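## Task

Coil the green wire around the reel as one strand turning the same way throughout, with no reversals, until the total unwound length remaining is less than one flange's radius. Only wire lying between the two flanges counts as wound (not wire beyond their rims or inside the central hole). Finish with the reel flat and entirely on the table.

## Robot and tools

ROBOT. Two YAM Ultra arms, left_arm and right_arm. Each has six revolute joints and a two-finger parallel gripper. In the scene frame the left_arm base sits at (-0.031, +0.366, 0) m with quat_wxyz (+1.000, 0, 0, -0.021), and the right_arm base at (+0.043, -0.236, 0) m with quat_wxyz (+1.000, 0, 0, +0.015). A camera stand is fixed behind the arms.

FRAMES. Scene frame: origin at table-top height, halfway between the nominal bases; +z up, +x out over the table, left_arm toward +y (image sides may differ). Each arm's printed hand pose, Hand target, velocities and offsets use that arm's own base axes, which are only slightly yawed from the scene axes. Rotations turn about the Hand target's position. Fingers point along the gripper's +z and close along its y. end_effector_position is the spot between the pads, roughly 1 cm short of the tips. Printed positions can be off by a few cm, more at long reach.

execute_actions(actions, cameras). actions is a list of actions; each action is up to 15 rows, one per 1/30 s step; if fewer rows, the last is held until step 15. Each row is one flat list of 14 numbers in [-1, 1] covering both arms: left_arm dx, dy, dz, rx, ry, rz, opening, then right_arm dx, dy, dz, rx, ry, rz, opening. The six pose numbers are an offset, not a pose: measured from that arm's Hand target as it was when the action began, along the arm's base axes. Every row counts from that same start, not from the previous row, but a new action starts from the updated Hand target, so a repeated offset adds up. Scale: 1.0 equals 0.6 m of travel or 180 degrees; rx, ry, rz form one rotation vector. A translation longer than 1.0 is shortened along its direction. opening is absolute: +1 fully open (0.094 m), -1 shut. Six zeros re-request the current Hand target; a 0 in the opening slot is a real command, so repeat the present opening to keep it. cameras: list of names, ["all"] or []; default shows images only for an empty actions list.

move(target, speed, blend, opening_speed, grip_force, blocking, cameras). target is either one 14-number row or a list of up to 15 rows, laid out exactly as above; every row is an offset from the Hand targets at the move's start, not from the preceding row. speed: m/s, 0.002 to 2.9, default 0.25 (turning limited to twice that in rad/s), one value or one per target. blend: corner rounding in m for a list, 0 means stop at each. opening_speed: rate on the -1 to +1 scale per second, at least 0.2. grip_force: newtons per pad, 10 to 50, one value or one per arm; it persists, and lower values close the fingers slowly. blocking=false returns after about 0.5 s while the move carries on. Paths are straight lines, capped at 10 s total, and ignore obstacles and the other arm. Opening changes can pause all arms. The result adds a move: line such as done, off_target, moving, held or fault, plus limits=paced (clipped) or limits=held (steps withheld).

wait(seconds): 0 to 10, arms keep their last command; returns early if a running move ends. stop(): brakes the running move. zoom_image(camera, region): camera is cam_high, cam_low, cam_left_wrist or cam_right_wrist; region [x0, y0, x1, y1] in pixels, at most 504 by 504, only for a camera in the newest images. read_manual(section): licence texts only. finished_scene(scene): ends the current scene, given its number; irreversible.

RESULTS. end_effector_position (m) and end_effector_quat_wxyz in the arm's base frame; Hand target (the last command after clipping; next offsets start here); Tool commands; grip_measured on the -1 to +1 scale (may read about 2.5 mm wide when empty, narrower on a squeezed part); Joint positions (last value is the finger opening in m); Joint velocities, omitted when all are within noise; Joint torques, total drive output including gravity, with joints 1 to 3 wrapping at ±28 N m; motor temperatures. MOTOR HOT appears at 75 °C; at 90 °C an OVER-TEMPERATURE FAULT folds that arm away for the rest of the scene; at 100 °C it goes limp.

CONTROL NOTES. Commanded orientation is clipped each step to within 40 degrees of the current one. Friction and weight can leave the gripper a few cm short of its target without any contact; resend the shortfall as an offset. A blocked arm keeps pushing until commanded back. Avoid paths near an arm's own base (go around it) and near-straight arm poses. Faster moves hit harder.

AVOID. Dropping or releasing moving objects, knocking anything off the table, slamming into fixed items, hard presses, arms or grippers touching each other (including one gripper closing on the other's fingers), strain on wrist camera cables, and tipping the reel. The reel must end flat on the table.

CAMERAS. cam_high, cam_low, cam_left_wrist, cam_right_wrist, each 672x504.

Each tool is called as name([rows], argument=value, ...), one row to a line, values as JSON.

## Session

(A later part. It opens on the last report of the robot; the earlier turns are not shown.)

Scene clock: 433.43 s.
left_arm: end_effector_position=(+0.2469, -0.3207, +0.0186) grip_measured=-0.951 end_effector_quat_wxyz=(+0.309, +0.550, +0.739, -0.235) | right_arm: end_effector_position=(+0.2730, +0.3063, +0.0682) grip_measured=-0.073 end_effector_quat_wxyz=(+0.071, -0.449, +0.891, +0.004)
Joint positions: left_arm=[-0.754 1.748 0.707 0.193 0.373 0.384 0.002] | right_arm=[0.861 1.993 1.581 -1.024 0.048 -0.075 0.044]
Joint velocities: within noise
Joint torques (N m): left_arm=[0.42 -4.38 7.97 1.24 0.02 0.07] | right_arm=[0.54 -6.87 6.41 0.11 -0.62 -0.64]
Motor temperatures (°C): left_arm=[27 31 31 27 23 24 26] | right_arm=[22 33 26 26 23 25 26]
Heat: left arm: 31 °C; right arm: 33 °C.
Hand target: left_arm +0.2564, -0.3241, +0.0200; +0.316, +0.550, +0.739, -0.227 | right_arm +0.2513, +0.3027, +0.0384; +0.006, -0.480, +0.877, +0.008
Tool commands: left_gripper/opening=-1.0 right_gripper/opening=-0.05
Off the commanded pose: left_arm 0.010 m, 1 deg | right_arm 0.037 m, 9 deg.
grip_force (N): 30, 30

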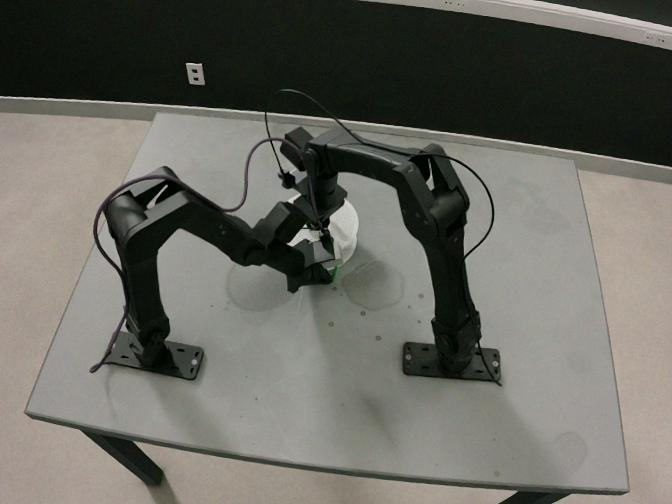

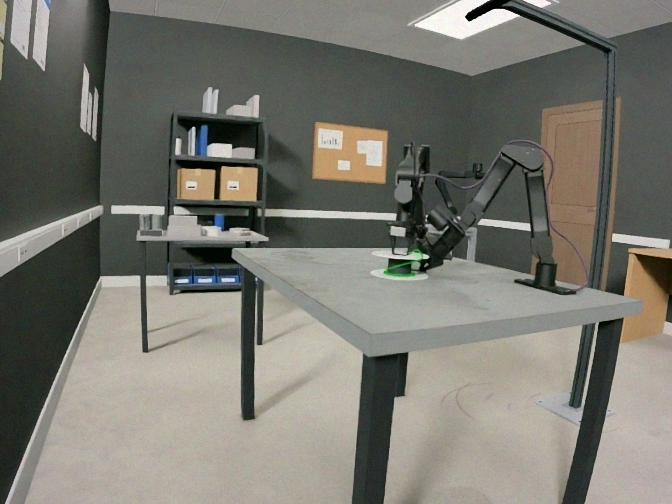

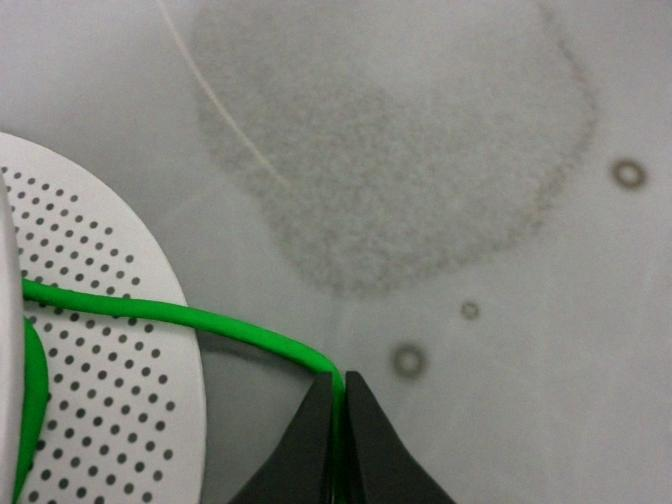

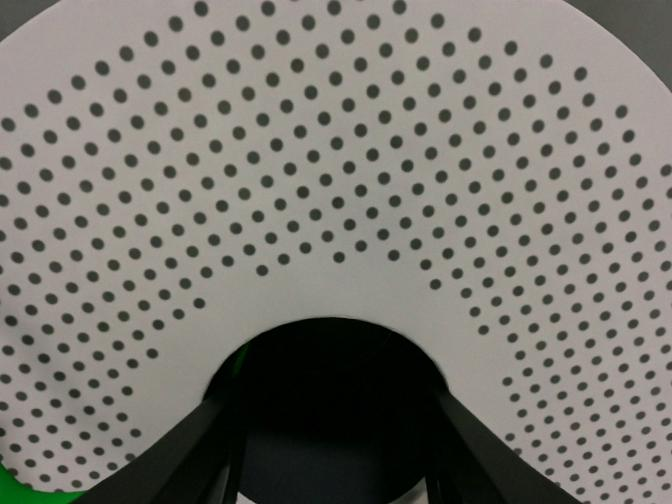

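move(target=[0.02,-0.01,0.005,0,0,0.2,-1,0.02,0.006,-0.01,0,0,0.2,0.0], speed=0.06, cameras=["all"])

zoom_image(camera="cam_low", region=[350, 220, 480, 300])

Scene clock: 442.33 s.
left_arm: end_effector_position=(+0.2680, -0.3238, +0.0208) grip_measured=-0.951 end_effector_quat_wxyz=(+0.369, +0.295, +0.873, -0.118) | right_arm: end_effector_position=(+0.2708, +0.3183, +0.0683) grip_measured=-0.069 end_effector_quat_wxyz=(-0.059, +0.716, -0.695, -0.013)
Joint positions: left_arm=[-0.988 1.767 0.733 0.228 -0.25 -0.236 0.002] | right_arm=[0.855 2.037 1.648 -1.062 -0.019 -0.744 0.044]
Joint torques (N m): left_arm=[-0.95 -5.16 7.51 1.21 -0.2 -0.07] | right_arm=[-0.65 -6.22 5.93 0.26 -0.06 -0.4]
Heat: left arm: 31 °C; right arm: 32 °C.
Hand target: left_arm +0.2685, -0.3301, +0.0230; +0.371, +0.294, +0.873, -0.118 | right_arm +0.2633, +0.3063, +0.0325; -0.003, +0.728, -0.686, -0.010
Off the commanded pose: left_arm 0.007 m, 0 deg | right_arm 0.039 m, 7 deg.
grip_force (N): 30, 30
move: off_target (right_arm)

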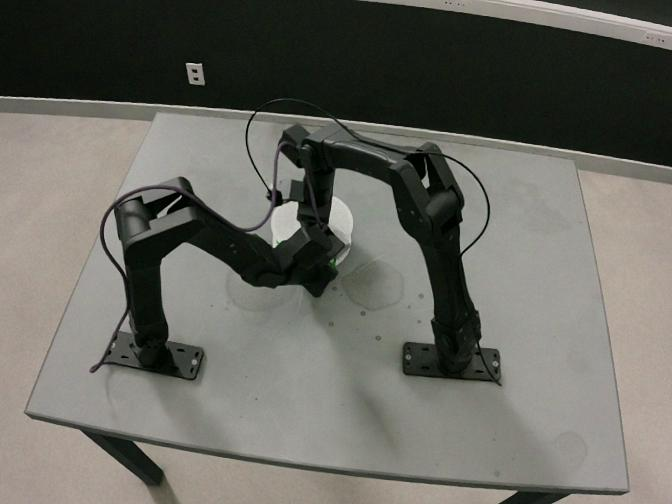

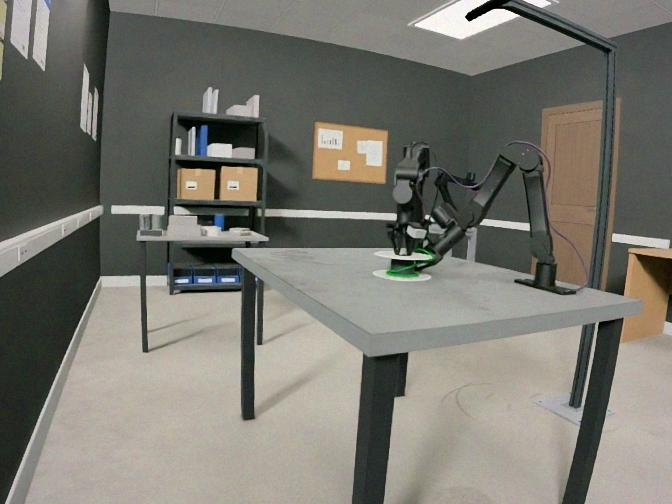

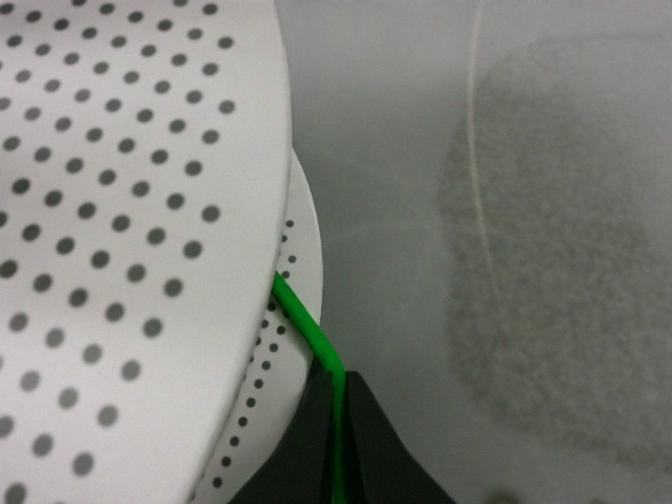

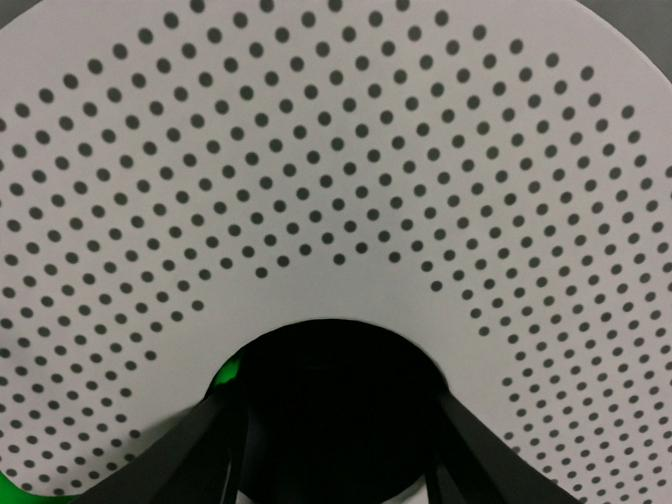

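Scaled by 3.877 from the camera's 672x504 image, which has a finer 960x720 frame.

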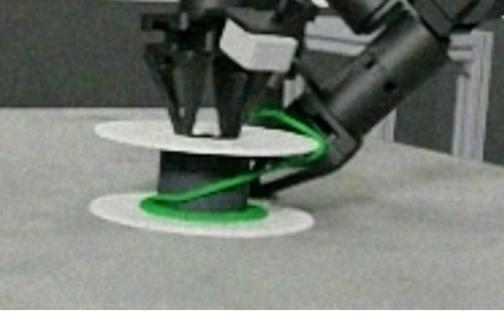

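move([
  [0,0,0,0,0,0,-0.7,0,0,0,0,0,0,0.0],
  [-0.09,0.086,-0.005,0,0,0,-0.7,0,0,0,0,0,0,0.0],
  [-0.14,0.12,0.12,0,0,0,-0.7,0,0,0,0,0,0,0.0],
], speed=0.12, opening_speed=0.7, cameras=["all"])

zoom_image(camera="cam_low", region=[350, 220, 480, 300])

zoom_image(camera="cam_high", region=[240, 170, 420, 310])

Scene clock: 447.43 s.
left_arm: end_effector_position=(+0.1816, -0.2516, +0.0804) grip_measured=-0.702 end_effector_quat_wxyz=(+0.356, +0.303, +0.878, -0.108) | right_arm: end_effector_position=(+0.2708, +0.3183, +0.0683) grip_measured=-0.069 end_effector_quat_wxyz=(-0.059, +0.717, -0.695, -0.013)
Joint positions: left_arm=[-1.151 1.176 0.54 -0.244 -0.352 -0.359 0.014] | right_arm=[0.855 2.037 1.648 -1.062 -0.019 -0.746 0.044]
Joint torques (N m): left_arm=[-0.69 -3.34 9.02 1.22 -0.35 -0.08] | right_arm=[-0.66 -6.22 5.89 0.25 -0.05 -0.4]
Heat: left arm: 31 °C; right arm: 32 °C.
Hand target: left_arm +0.1845, -0.2581, +0.0950; +0.371, +0.294, +0.873, -0.118 | right_arm +0.2633, +0.3063, +0.0325; -0.003, +0.728, -0.686, -0.010
Off the commanded pose: left_arm 0.016 m, 2 deg | right_arm 0.039 m, 7 deg.
grip_force (N): 30, 30
move: off_target (left_arm, right_arm)

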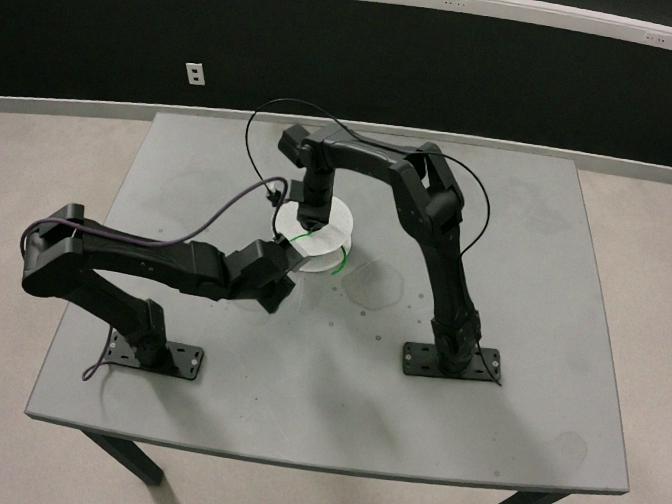

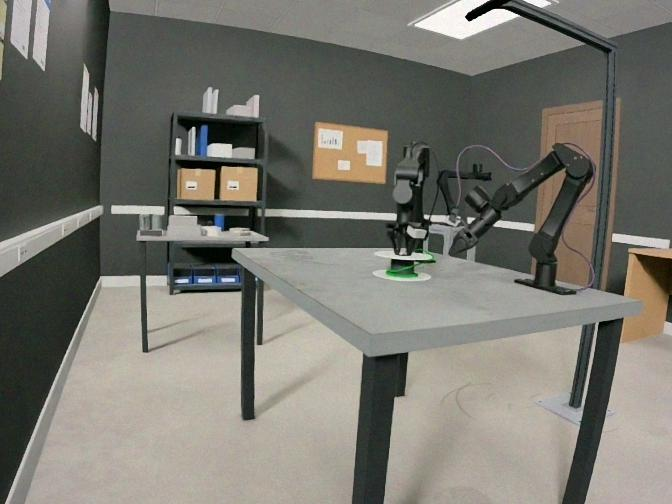

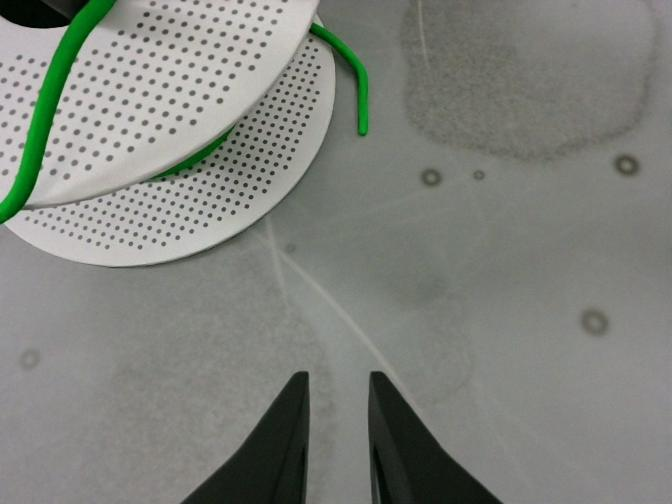

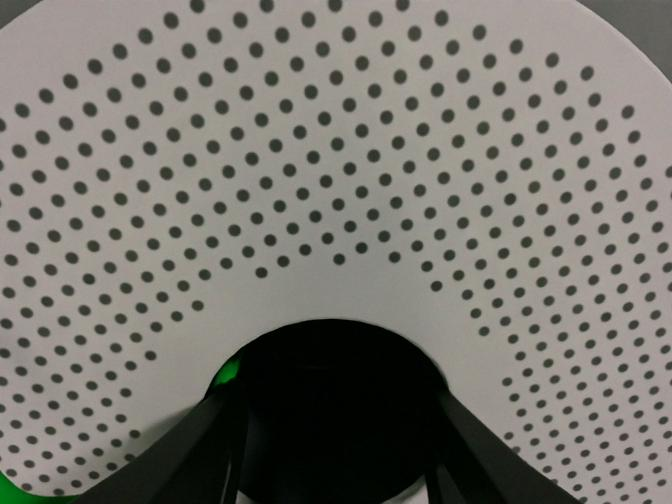

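Scaled by 3.877 from the camera's 672x504 image, which has a finer 960x720 frame.

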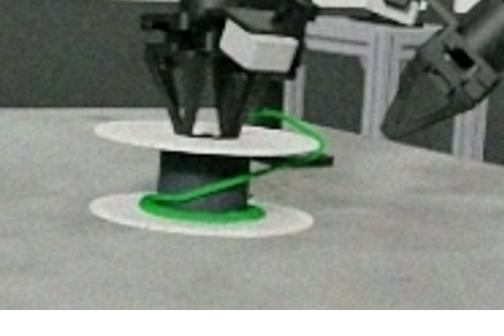

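Scaled by 2.800 from the camera's 672x504 image, which has a finer 960x720 frame.

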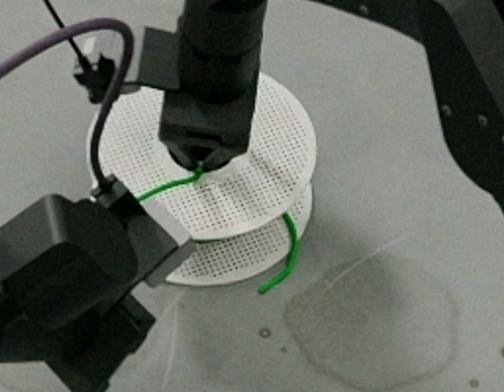

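move([
  [0,0,0,0,0,0,-0.7,0.006,0.01,0.03,0,0,0,-0.95],
  [0,0,0,0,0,0,-0.7,0.012,0.02,0.12,0,0,0,-0.95],
  [0,0,0,0,0,0,-0.7,0.0,-0.12,0.16,0,0,0,-0.95],
], speed=0.15, opening_speed=0.8, cameras=["cam_right_wrist","cam_left_wrist","cam_high"])

Scene clock: 453.50 s.
left_arm: end_effector_position=(+0.1815, -0.2515, +0.0802) grip_measured=-0.702 end_effector_quat_wxyz=(+0.356, +0.303, +0.878, -0.108) | right_arm: end_effector_position=(+0.2648, +0.2366, +0.1247) grip_measured=-0.948 end_effector_quat_wxyz=(+0.003, +0.725, -0.689, -0.010)
Joint positions: left_arm=[-1.151 1.176 0.54 -0.245 -0.352 -0.359 0.014] | right_arm=[0.716 1.899 1.685 -1.365 -0.02 -0.907 0.002]
Joint torques (N m): left_arm=[-0.7 -3.36 9.01 1.18 -0.35 -0.08] | right_arm=[-0.23 -12.46 6.16 0.23 -0.05 -0.08]
Heat: left arm: 31 °C; right arm: 32 °C.
Hand target: left_arm +0.1845, -0.2581, +0.0950; +0.371, +0.294, +0.873, -0.118 | right_arm +0.2633, +0.2343, +0.1285; -0.003, +0.728, -0.686, -0.009
Off the commanded pose: left_arm 0.016 m, 2 deg | right_arm 0.005 m, 1 deg.
grip_force (N): 30, 30
move: off_target (left_arm)
Images, in order (width x height): cam_high 672x504, cam_left_wrist 672x504, cam_right_wrist 672x504.

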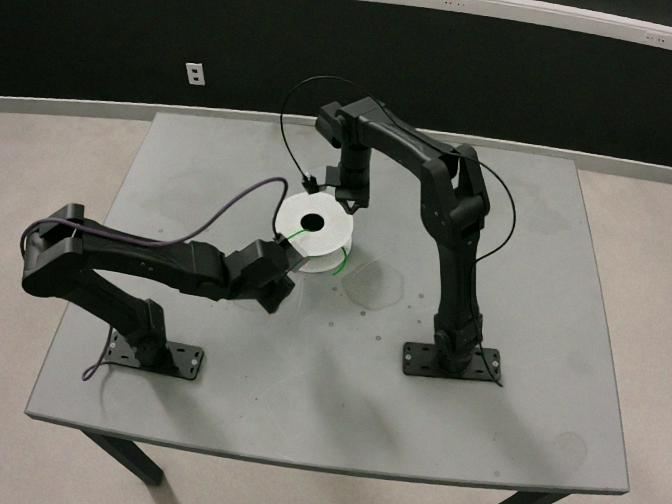

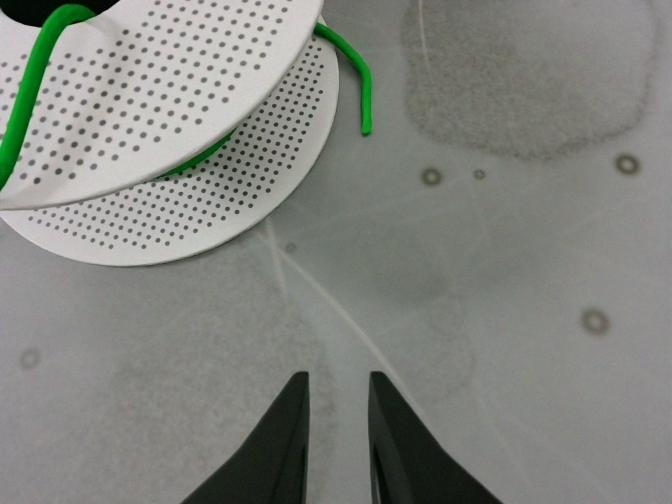

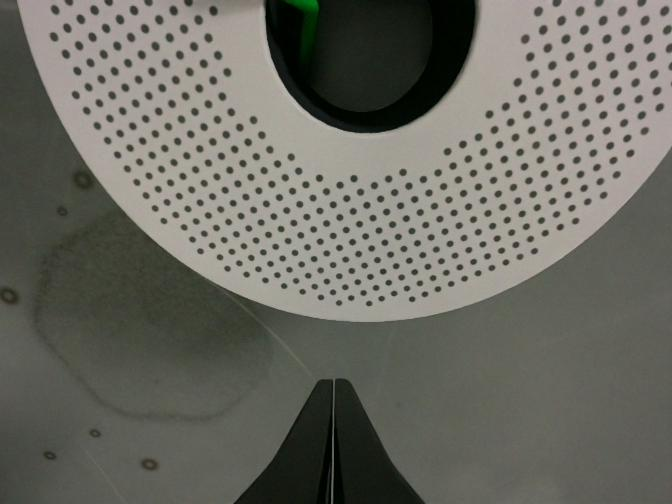

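move([
  [0,0,0,0,0,0,-0.7,0.0,-0.17,0.05,0,0,0,-0.95],
  [0.2225,0.008,0.05,0,0,-0.033,-0.7,0.0,-0.17,0.05,0,0,0,-0.95],
], speed=0.2, cameras=["cam_left_wrist","cam_high"])

Scene clock: 459.47 s.
left_arm: end_effector_position=(+0.3107, -0.2491, +0.1151) grip_measured=-0.702 end_effector_quat_wxyz=(+0.354, +0.338, +0.862, -0.134) | right_arm: end_effector_position=(+0.2708, +0.1364, +0.1572) grip_measured=-0.948 end_effector_quat_wxyz=(-0.009, +0.726, -0.688, -0.007)
Joint positions: left_arm=[-0.652 1.442 0.853 -0.207 0.058 0.073 0.014] | right_arm=[0.452 1.683 1.549 -1.425 -0.019 -1.172 0.002]
Joint torques (N m): left_arm=[0.54 -3.99 9.57 1.35 0.1 0.05] | right_arm=[-0.12 -10.06 5.91 0.08 -0.05 -0.1]
Heat: left arm: 31 °C; right arm: 33 °C.
Hand target: left_arm +0.3180, -0.2533, +0.1250; +0.365, +0.339, +0.856, -0.137 | right_arm +0.2632, +0.1324, +0.1585; -0.003, +0.728, -0.686, -0.010
Off the commanded pose: left_arm 0.013 m, 1 deg | right_arm 0.009 m, 1 deg.
grip_force (N): 30, 30
move: off_target (left_arm)
Images, in order (width x height): cam_high 672x504, cam_left_wrist 672x504.

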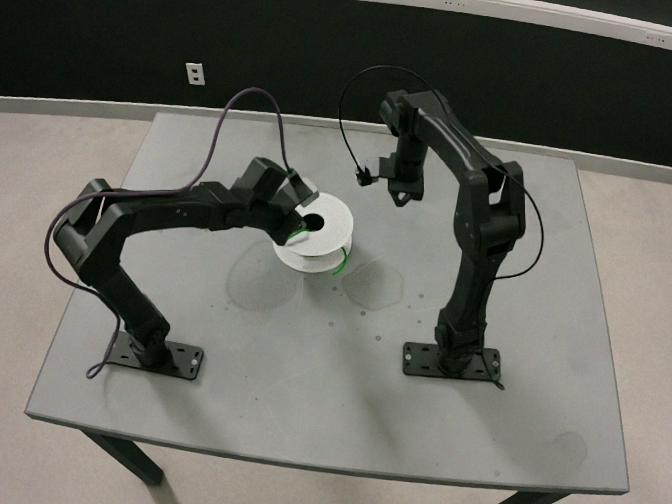

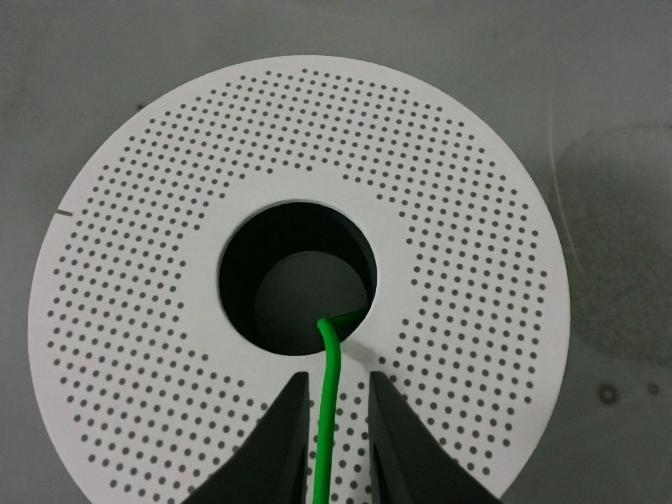

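move([
  [0.003,0.0025,-0.065,0,0,0,-0.7,0,0,0,0,0,0,-0.95],
  [0.003,0.0025,-0.065,0,0,0,-1,0,0,0,0,0,0,-0.95],
], speed=0.05, opening_speed=0.7, cameras=["cam_left_wrist"])

Scene clock: 462.93 s.
left_arm: end_effector_position=(+0.3171, -0.2526, +0.0880) grip_measured=-0.933 end_effector_quat_wxyz=(+0.361, +0.339, +0.858, -0.136) | right_arm: end_effector_position=(+0.2708, +0.1364, +0.1572) grip_measured=-0.948 end_effector_quat_wxyz=(-0.009, +0.726, -0.688, -0.007)
Joint positions: left_arm=[-0.646 1.512 0.785 -0.053 0.065 0.079 0.003] | right_arm=[0.452 1.683 1.549 -1.425 -0.019 -1.172 0.002]
Joint torques (N m): left_arm=[0.73 -4.22 5.79 1.58 0.1 0.08] | right_arm=[-0.2 -9.98 5.86 0.08 -0.05 -0.1]
Heat: left arm: 31 °C; right arm: 33 °C.
Hand target: left_arm +0.3198, -0.2518, +0.0861; +0.365, +0.339, +0.856, -0.137 | right_arm +0.2632, +0.1324, +0.1585; -0.003, +0.728, -0.686, -0.010
Off the commanded pose: left_arm 0.003 m, 0 deg | right_arm 0.009 m, 1 deg.
grip_force (N): 30, 30
move: done
Images, in order (width x height): cam_left_wrist 672x504.

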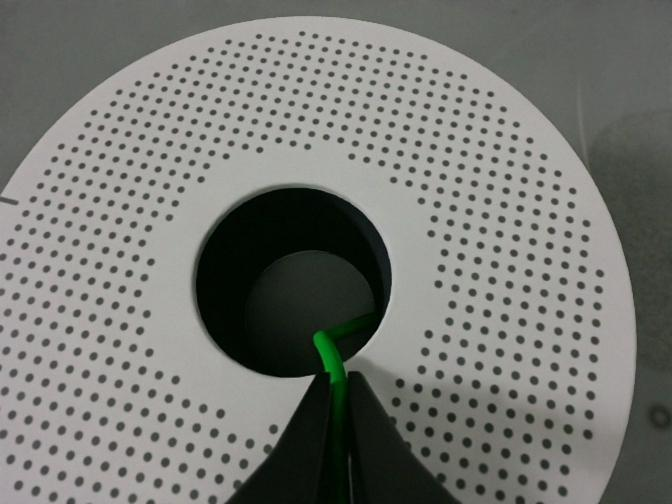

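move([
  [0,0,0.06,0,0,0,-1,0,0,0,0,0,-0.3,-0.95],
  [-0.155,0.03,0.09,0,0,-0.07,-1,0,0,0,0,0,-0.3,-0.95],
  [-0.155,0.0,-0.115,0,0,-0.14,-1,0,0,0,0,0,-0.3,-0.95],
], speed=0.12, cameras=["cam_left_wrist","cam_high"])

zoom_image(camera="cam_high", region=[240, 170, 420, 310])

Scene clock: 476.43 s.
left_arm: end_effector_position=(+0.2244, -0.2519, +0.0177) grip_measured=-0.935 end_effector_quat_wxyz=(+0.320, +0.517, +0.765, -0.213) | right_arm: end_effector_position=(+0.2670, +0.1345, +0.1543) grip_measured=-0.948 end_effector_quat_wxyz=(-0.001, -0.340, +0.940, +0.009)
Joint positions: left_arm=[-0.654 1.504 0.446 0.203 0.365 0.397 0.003] | right_arm=[0.452 1.677 1.531 -1.425 -0.019 -0.241 0.002]
Joint torques (N m): left_arm=[0.73 -3.04 4.62 1.52 0.24 0.09] | right_arm=[0.16 -10.92 5.81 0.24 0.02 0.1]
Heat: left arm: 31 °C; right arm: 34 °C.
Hand target: left_arm +0.2267, -0.2518, +0.0171; +0.326, +0.518, +0.762, -0.214 | right_arm +0.2632, +0.1323, +0.1584; +0.007, -0.337, +0.941, +0.007
Off the commanded pose: left_arm 0.002 m, 1 deg | right_arm 0.006 m, 1 deg.
grip_force (N): 30, 30
move: done
Images, in order (width x height): cam_high 672x504, cam_left_wrist 672x504.

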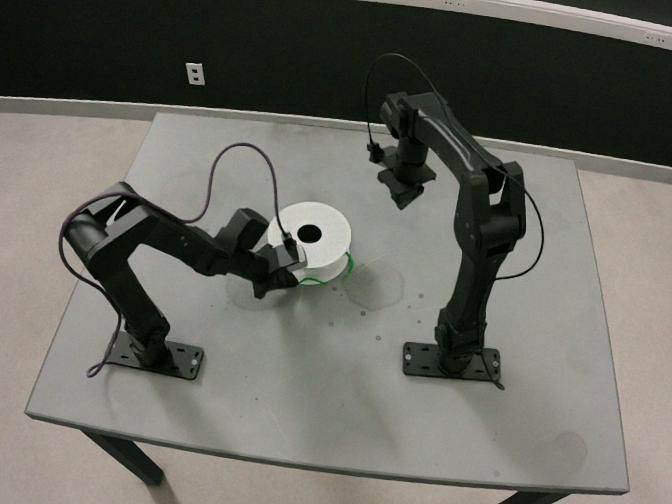

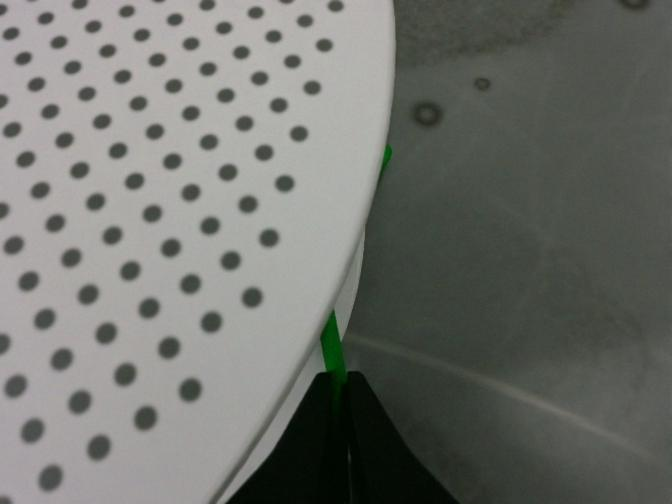

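Scaled by 2.800 from the camera's 672x504 image, which has a finer 960x720 frame.

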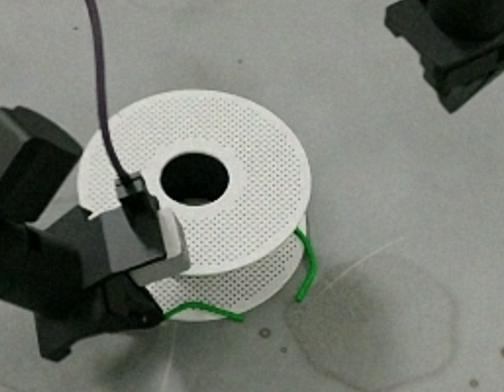

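move(target=[0,0,0,0,0,0,-1,0.004,0.28,-0.01,0,0,0,-0.95], speed=0.2, cameras=["cam_right_wrist"])

Scene clock: 478.80 s.
left_arm: end_effector_position=(+0.2244, -0.2519, +0.0177) grip_measured=-0.935 end_effector_quat_wxyz=(+0.320, +0.517, +0.765, -0.213) | right_arm: end_effector_position=(+0.2618, +0.3008, +0.1527) grip_measured=-0.948 end_effector_quat_wxyz=(+0.007, -0.343, +0.939, +0.013)
Joint positions: left_arm=[-0.654 1.504 0.446 0.203 0.365 0.397 0.003] | right_arm=[0.845 2.068 2.038 -1.515 -0.017 0.145 0.002]
Joint torques (N m): left_arm=[0.75 -3.02 4.67 1.51 0.25 0.08] | right_arm=[-0.43 -10.73 9.57 0.15 0.06 0.11]
Heat: left arm: 31 °C; right arm: 34 °C.
Hand target: left_arm +0.2267, -0.2518, +0.0171; +0.326, +0.518, +0.762, -0.214 | right_arm +0.2657, +0.3003, +0.1526; +0.007, -0.337, +0.941, +0.007
Off the commanded pose: left_arm 0.002 m, 1 deg | right_arm 0.004 m, 1 deg.
grip_force (N): 30, 30
move: done
Images, in order (width x height): cam_right_wrist 672x504.

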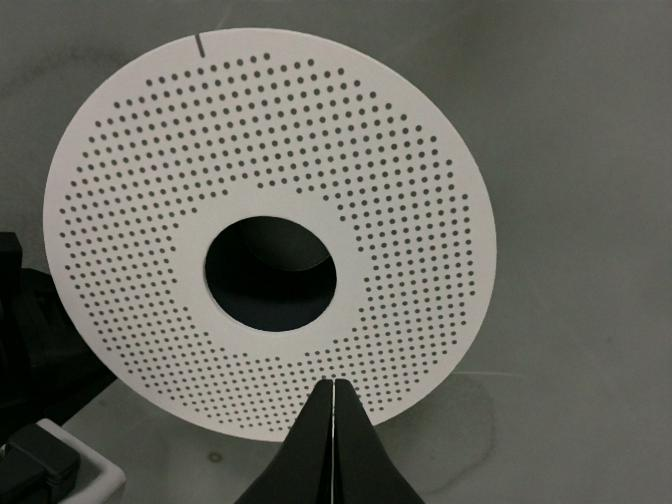

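move([
  [0,0,0,0,0,0,-1,-0.042,0.0245,0,0,0,0,-0.95],
  [0,0,0,0,0,0,-1,-0.042,0.0245,-0.08,0,0,0,-0.95],
], speed=0.12, cameras=["cam_right_wrist"])

Scene clock: 484.53 s.
left_arm: end_effector_position=(+0.2244, -0.2519, +0.0177) grip_measured=-0.935 end_effector_quat_wxyz=(+0.320, +0.517, +0.765, -0.213) | right_arm: end_effector_position=(+0.2387, +0.3159, +0.0979) grip_measured=-0.948 end_effector_quat_wxyz=(-0.007, -0.341, +0.940, +0.005)
Joint positions: left_arm=[-0.654 1.504 0.446 0.203 0.365 0.397 0.003] | right_arm=[0.914 2.068 1.818 -1.329 -0.016 0.218 0.002]
Joint torques (N m): left_arm=[0.73 -3 4.68 1.51 0.25 0.08] | right_arm=[-0.03 -14.52 6.11 0.33 0.1 0.09]
Heat: left arm: 31 °C; right arm: 34 °C.
Hand target: left_arm +0.2267, -0.2518, +0.0171; +0.326, +0.518, +0.762, -0.214 | right_arm +0.2406, +0.3151, +0.1045; +0.007, -0.337, +0.941, +0.007
Off the commanded pose: left_arm 0.002 m, 1 deg | right_arm 0.007 m, 2 deg.
grip_force (N): 30, 30
move: done
Images, in order (width x height): cam_right_wrist 672x504.

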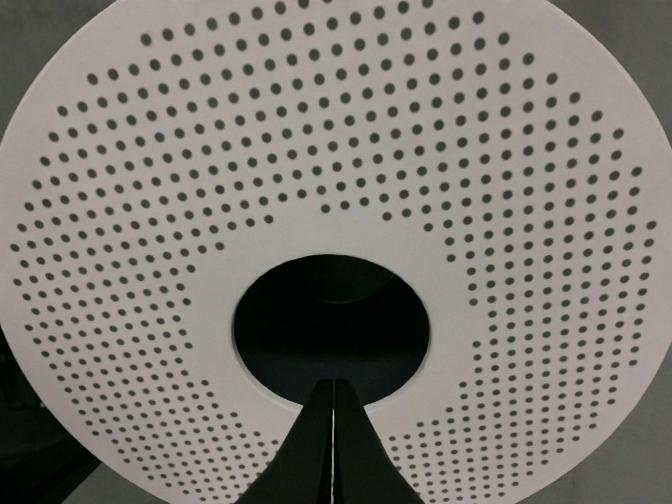

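move([
  [0,0,0,0,0,0,-1,0,0,-0.115,0,0,0,-0.95],
  [0,0,0,0,0,0,-1,0,0,-0.115,0,0,0,-0.05],
], speed=0.1, opening_speed=0.6, cameras=["cam_left_wrist"])

move(target=[0,0,0.003,0,0,0,-1,0,0,0,0,0,-0.2,-0.05], speed=0.06, cameras=["all"])

zoom_image(camera="cam_high", region=[240, 170, 420, 310])

zoom_image(camera="cam_low", region=[350, 220, 480, 300])

Scene clock: 488.87 s.
left_arm: end_effector_position=(+0.2246, -0.2520, +0.0179) grip_measured=-0.935 end_effector_quat_wxyz=(+0.320, +0.517, +0.765, -0.213) | right_arm: end_effector_position=(+0.2398, +0.3175, +0.0596) grip_measured=-0.173 end_effector_quat_wxyz=(+0.021, -0.340, +0.940, +0.023)
Joint positions: left_arm=[-0.654 1.504 0.446 0.204 0.365 0.397 0.003] | right_arm=[0.914 2.022 1.597 -1.085 -0.016 0.222 0.039]
Joint torques (N m): left_arm=[0.73 -3.02 4.68 1.51 0.25 0.09] | right_arm=[-0.13 -7.86 5.57 0.64 0.08 0.04]
Heat: left arm: 31 °C; right arm: 34 °C.
Hand target: left_arm +0.2268, -0.2518, +0.0171; +0.326, +0.518, +0.762, -0.214 | right_arm +0.2405, +0.3150, +0.0355; +0.007, -0.337, +0.941, +0.007
Off the commanded pose: left_arm 0.002 m, 1 deg | right_arm 0.024 m, 2 deg.
grip_force (N): 30, 30
move: off_target (right_arm)
Images, in order (width x height): cam_left_wrist 672x504.

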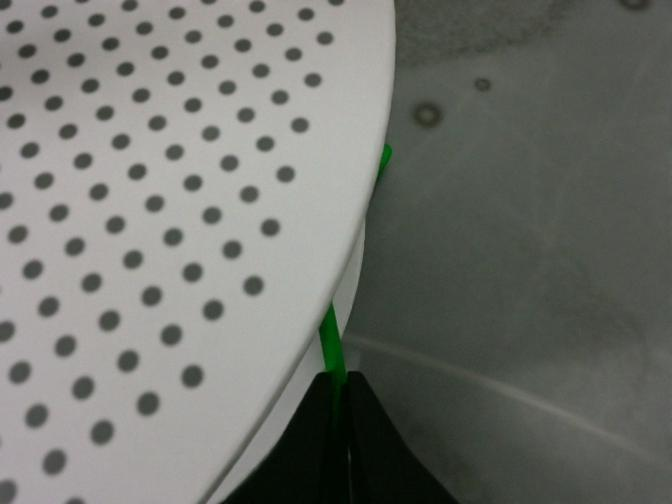

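Scene clock: 494.63 s.
left_arm: end_effector_position=(+0.2246, -0.2520, +0.0179) grip_measured=-0.935 end_effector_quat_wxyz=(+0.320, +0.517, +0.765, -0.213) | right_arm: end_effector_position=(+0.2439, +0.3187, +0.0602) grip_measured=-0.163 end_effector_quat_wxyz=(+0.025, -0.046, +0.998, +0.027)
Joint positions: left_arm=[-0.654 1.504 0.446 0.204 0.365 0.398 0.003] | right_arm=[0.917 2.022 1.598 -1.074 0.004 0.824 0.039]
Joint torques (N m): left_arm=[0.72 -3.55 4.98 1.39 0.25 0.08] | right_arm=[0.2 -7.88 5.6 0.53 0.01 0.37]
Heat: left arm: 31 °C; right arm: 33 °C.
Hand target: left_arm +0.2268, -0.2518, +0.0189; +0.326, +0.518, +0.762, -0.214 | right_arm +0.2405, +0.3150, +0.0354; +0.009, -0.030, +1.000, +0.005
Off the commanded pose: left_arm 0.002 m, 1 deg | right_arm 0.025 m, 4 deg.
grip_force (N): 30, 30
move: off_target (right_arm)

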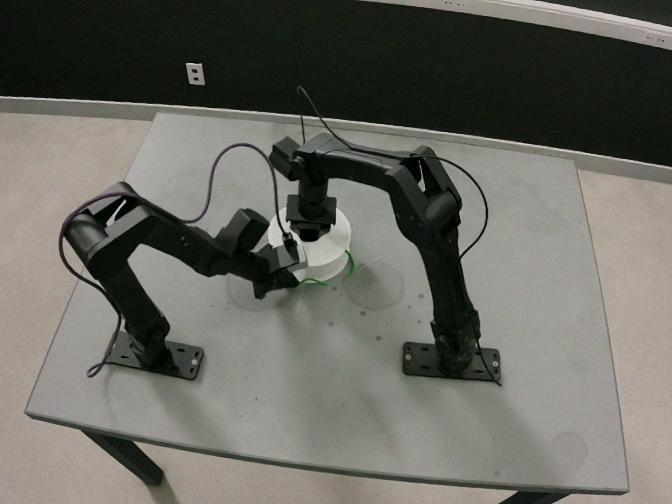

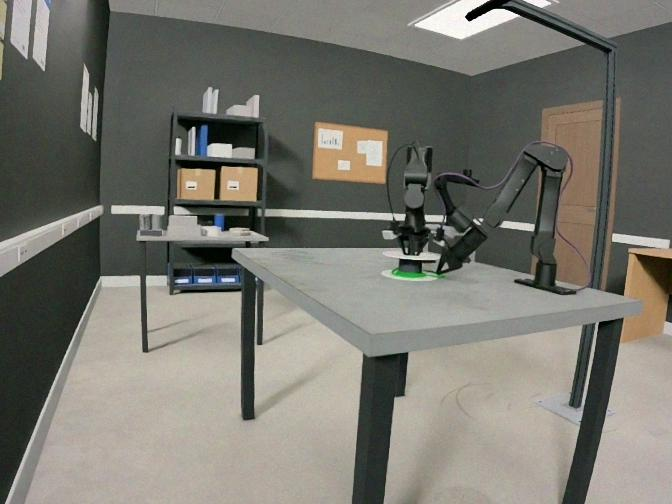

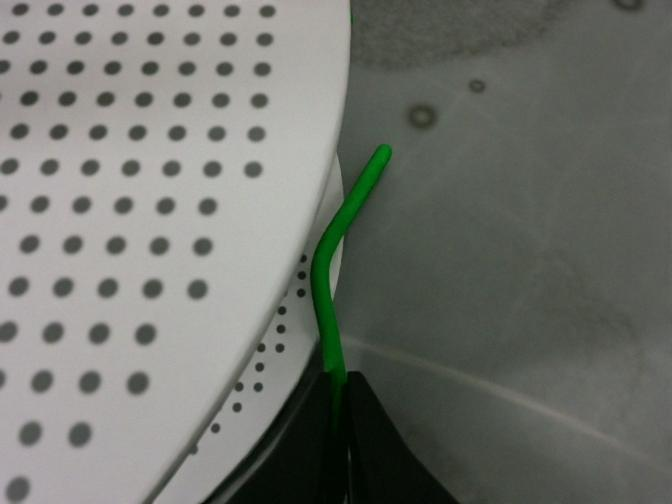

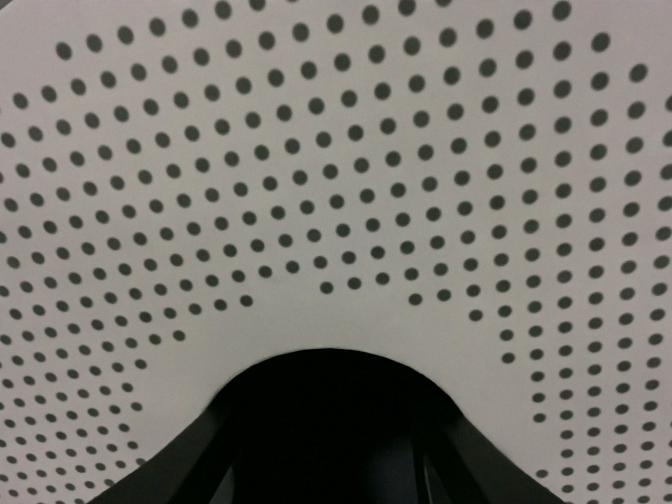

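Scaled by 2.800 from the camera's 672x504 image, which has a finer 960x720 frame.

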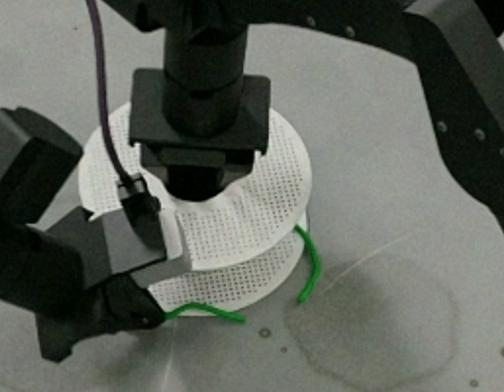

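Scaled by 3.877 from the camera's 672x504 image, which has a finer 960x720 frame.

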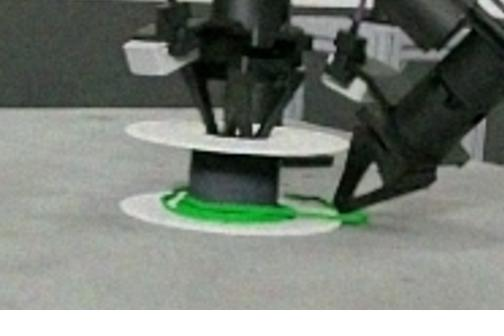

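move(target=[0.034,-0.012,0.007,0,0,0.11,-1,0,0,0,0,0,0,-0.05], speed=0.05, cameras=["cam_left_wrist","cam_high"])

zoom_image(camera="cam_low", region=[350, 220, 480, 300])

Scene clock: 505.43 s.
left_arm: end_effector_position=(+0.2335, -0.2586, +0.0178) grip_measured=-0.935 end_effector_quat_wxyz=(+0.336, +0.393, +0.838, -0.172) | right_arm: end_effector_position=(+0.2444, +0.3187, +0.0603) grip_measured=-0.163 end_effector_quat_wxyz=(+0.026, -0.043, +0.998, +0.026)
Joint positions: left_arm=[-0.799 1.504 0.441 0.263 0.078 0.047 0.003] | right_arm=[0.917 2.022 1.598 -1.073 0.007 0.83 0.039]
Joint torques (N m): left_arm=[-0.03 -3.07 6.74 1.58 -0.6 -0.05] | right_arm=[0.21 -7.84 5.44 0.55 -0.01 0.35]
Heat: left arm: 31 °C; right arm: 33 °C.
Hand target: left_arm +0.2472, -0.2590, +0.0231; +0.358, +0.379, +0.839, -0.154 | right_arm +0.2405, +0.3150, +0.0354; +0.009, -0.030, +1.000, +0.005
Off the commanded pose: left_arm 0.015 m, 4 deg | right_arm 0.025 m, 4 deg.
grip_force (N): 30, 30
move: off_target (left_arm, right_arm)
Images, in order (width x height): cam_high 672x504, cam_left_wrist 672x504.

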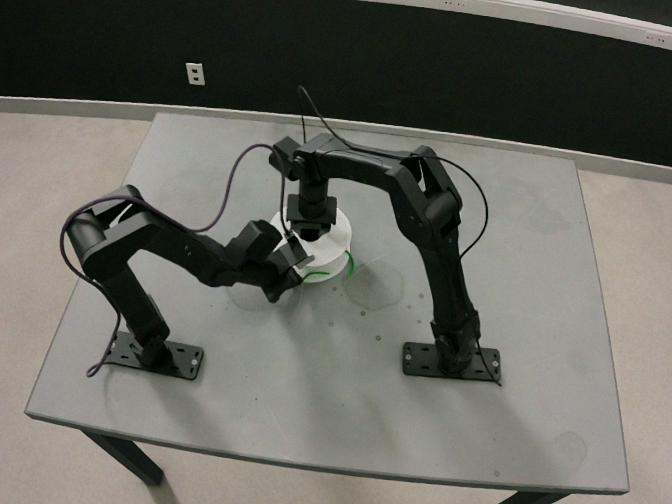

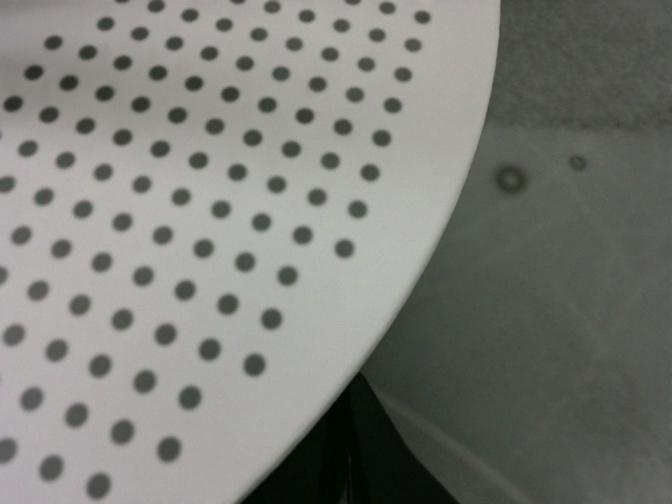

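This scene's latest camera images include none from cam_low. They are from: cam_high, cam_left_wrist. cam_low's image comes with the result of a call that names it in "cameras".

move([
  [-0.008,0.003,0.02,0,0,0,-1,0,0,0,0,0,0,-0.05],
  [0.02,-0.006,0.02,0,0,0,-1,0,0,0,0,0,0,-0.05],
], speed=0.05, cameras=["cam_left_wrist","cam_high","cam_low"])

zoom_image(camera="cam_low", region=[350, 220, 480, 300])

zoom_image(camera="cam_high", region=[240, 170, 420, 310])

Scene clock: 512.33 s.
left_arm: end_effector_position=(+0.2411, -0.2526, +0.0210) grip_measured=-0.936 end_effector_quat_wxyz=(+0.329, +0.385, +0.849, -0.151) | right_arm: end_effector_position=(+0.2471, +0.3177, +0.0610) grip_measured=-0.149 end_effector_quat_wxyz=(+0.032, -0.038, +0.998, +0.024)
Joint positions: left_arm=[-0.788 1.493 0.481 0.181 0.046 0.047 0.003] | right_arm=[0.915 2.022 1.601 -1.072 0.018 0.839 0.04]
Joint torques (N m): left_arm=[1.14 -2.91 9.05 1.66 -0.06 0.09] | right_arm=[0.42 -7.84 5.38 0.53 -0.11 0.26]
Heat: left arm: 31 °C; right arm: 32 °C.
Hand target: left_arm +0.2591, -0.2626, +0.0350; +0.358, +0.379, +0.839, -0.154 | right_arm +0.2405, +0.3151, +0.0355; +0.009, -0.030, +1.000, +0.005
Off the commanded pose: left_arm 0.025 m, 4 deg | right_arm 0.027 m, 4 deg.
grip_force (N): 30, 30
move: off_target (left_arm, right_arm)
Images, in order (width x height): cam_high 672x504, cam_low 672x504, cam_left_wrist 672x504.

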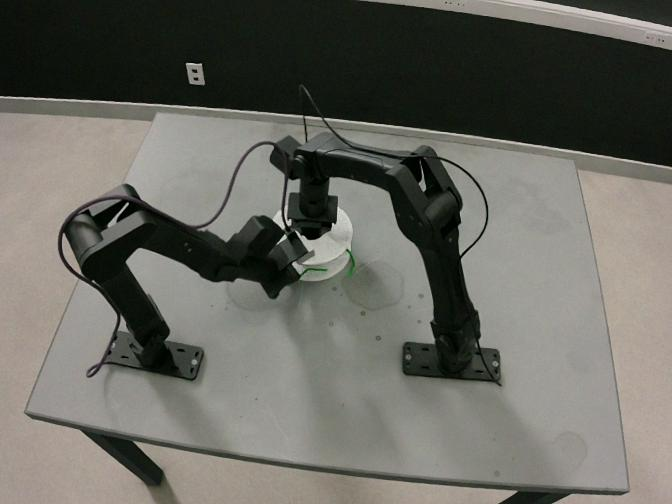

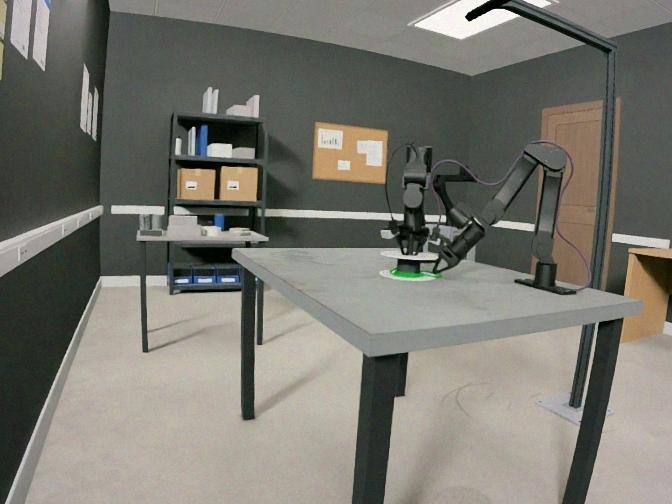

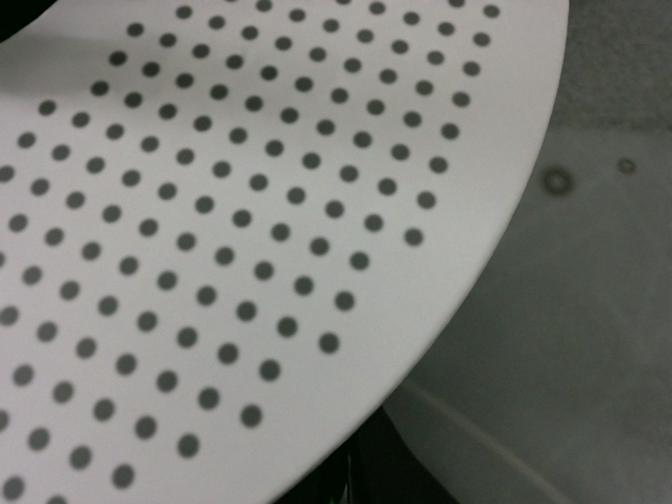

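Scaled by 3.877 from the camera's 672x504 image, which has a finer 960x720 frame.

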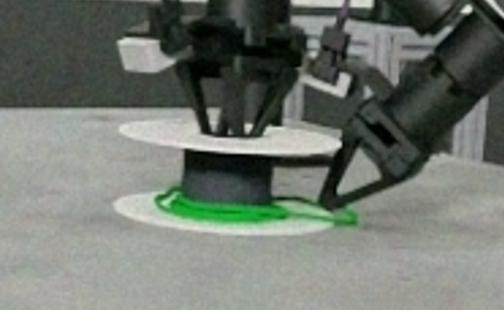

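Scaled by 2.800 from the camera's 672x504 image, which has a finer 960x720 frame.

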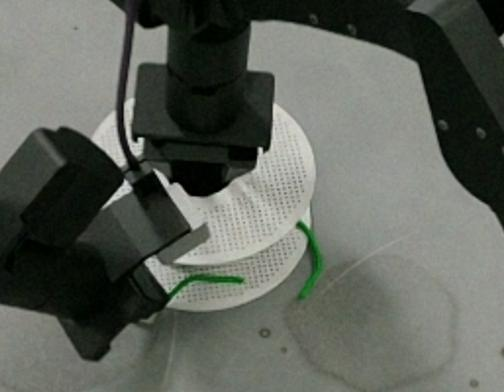

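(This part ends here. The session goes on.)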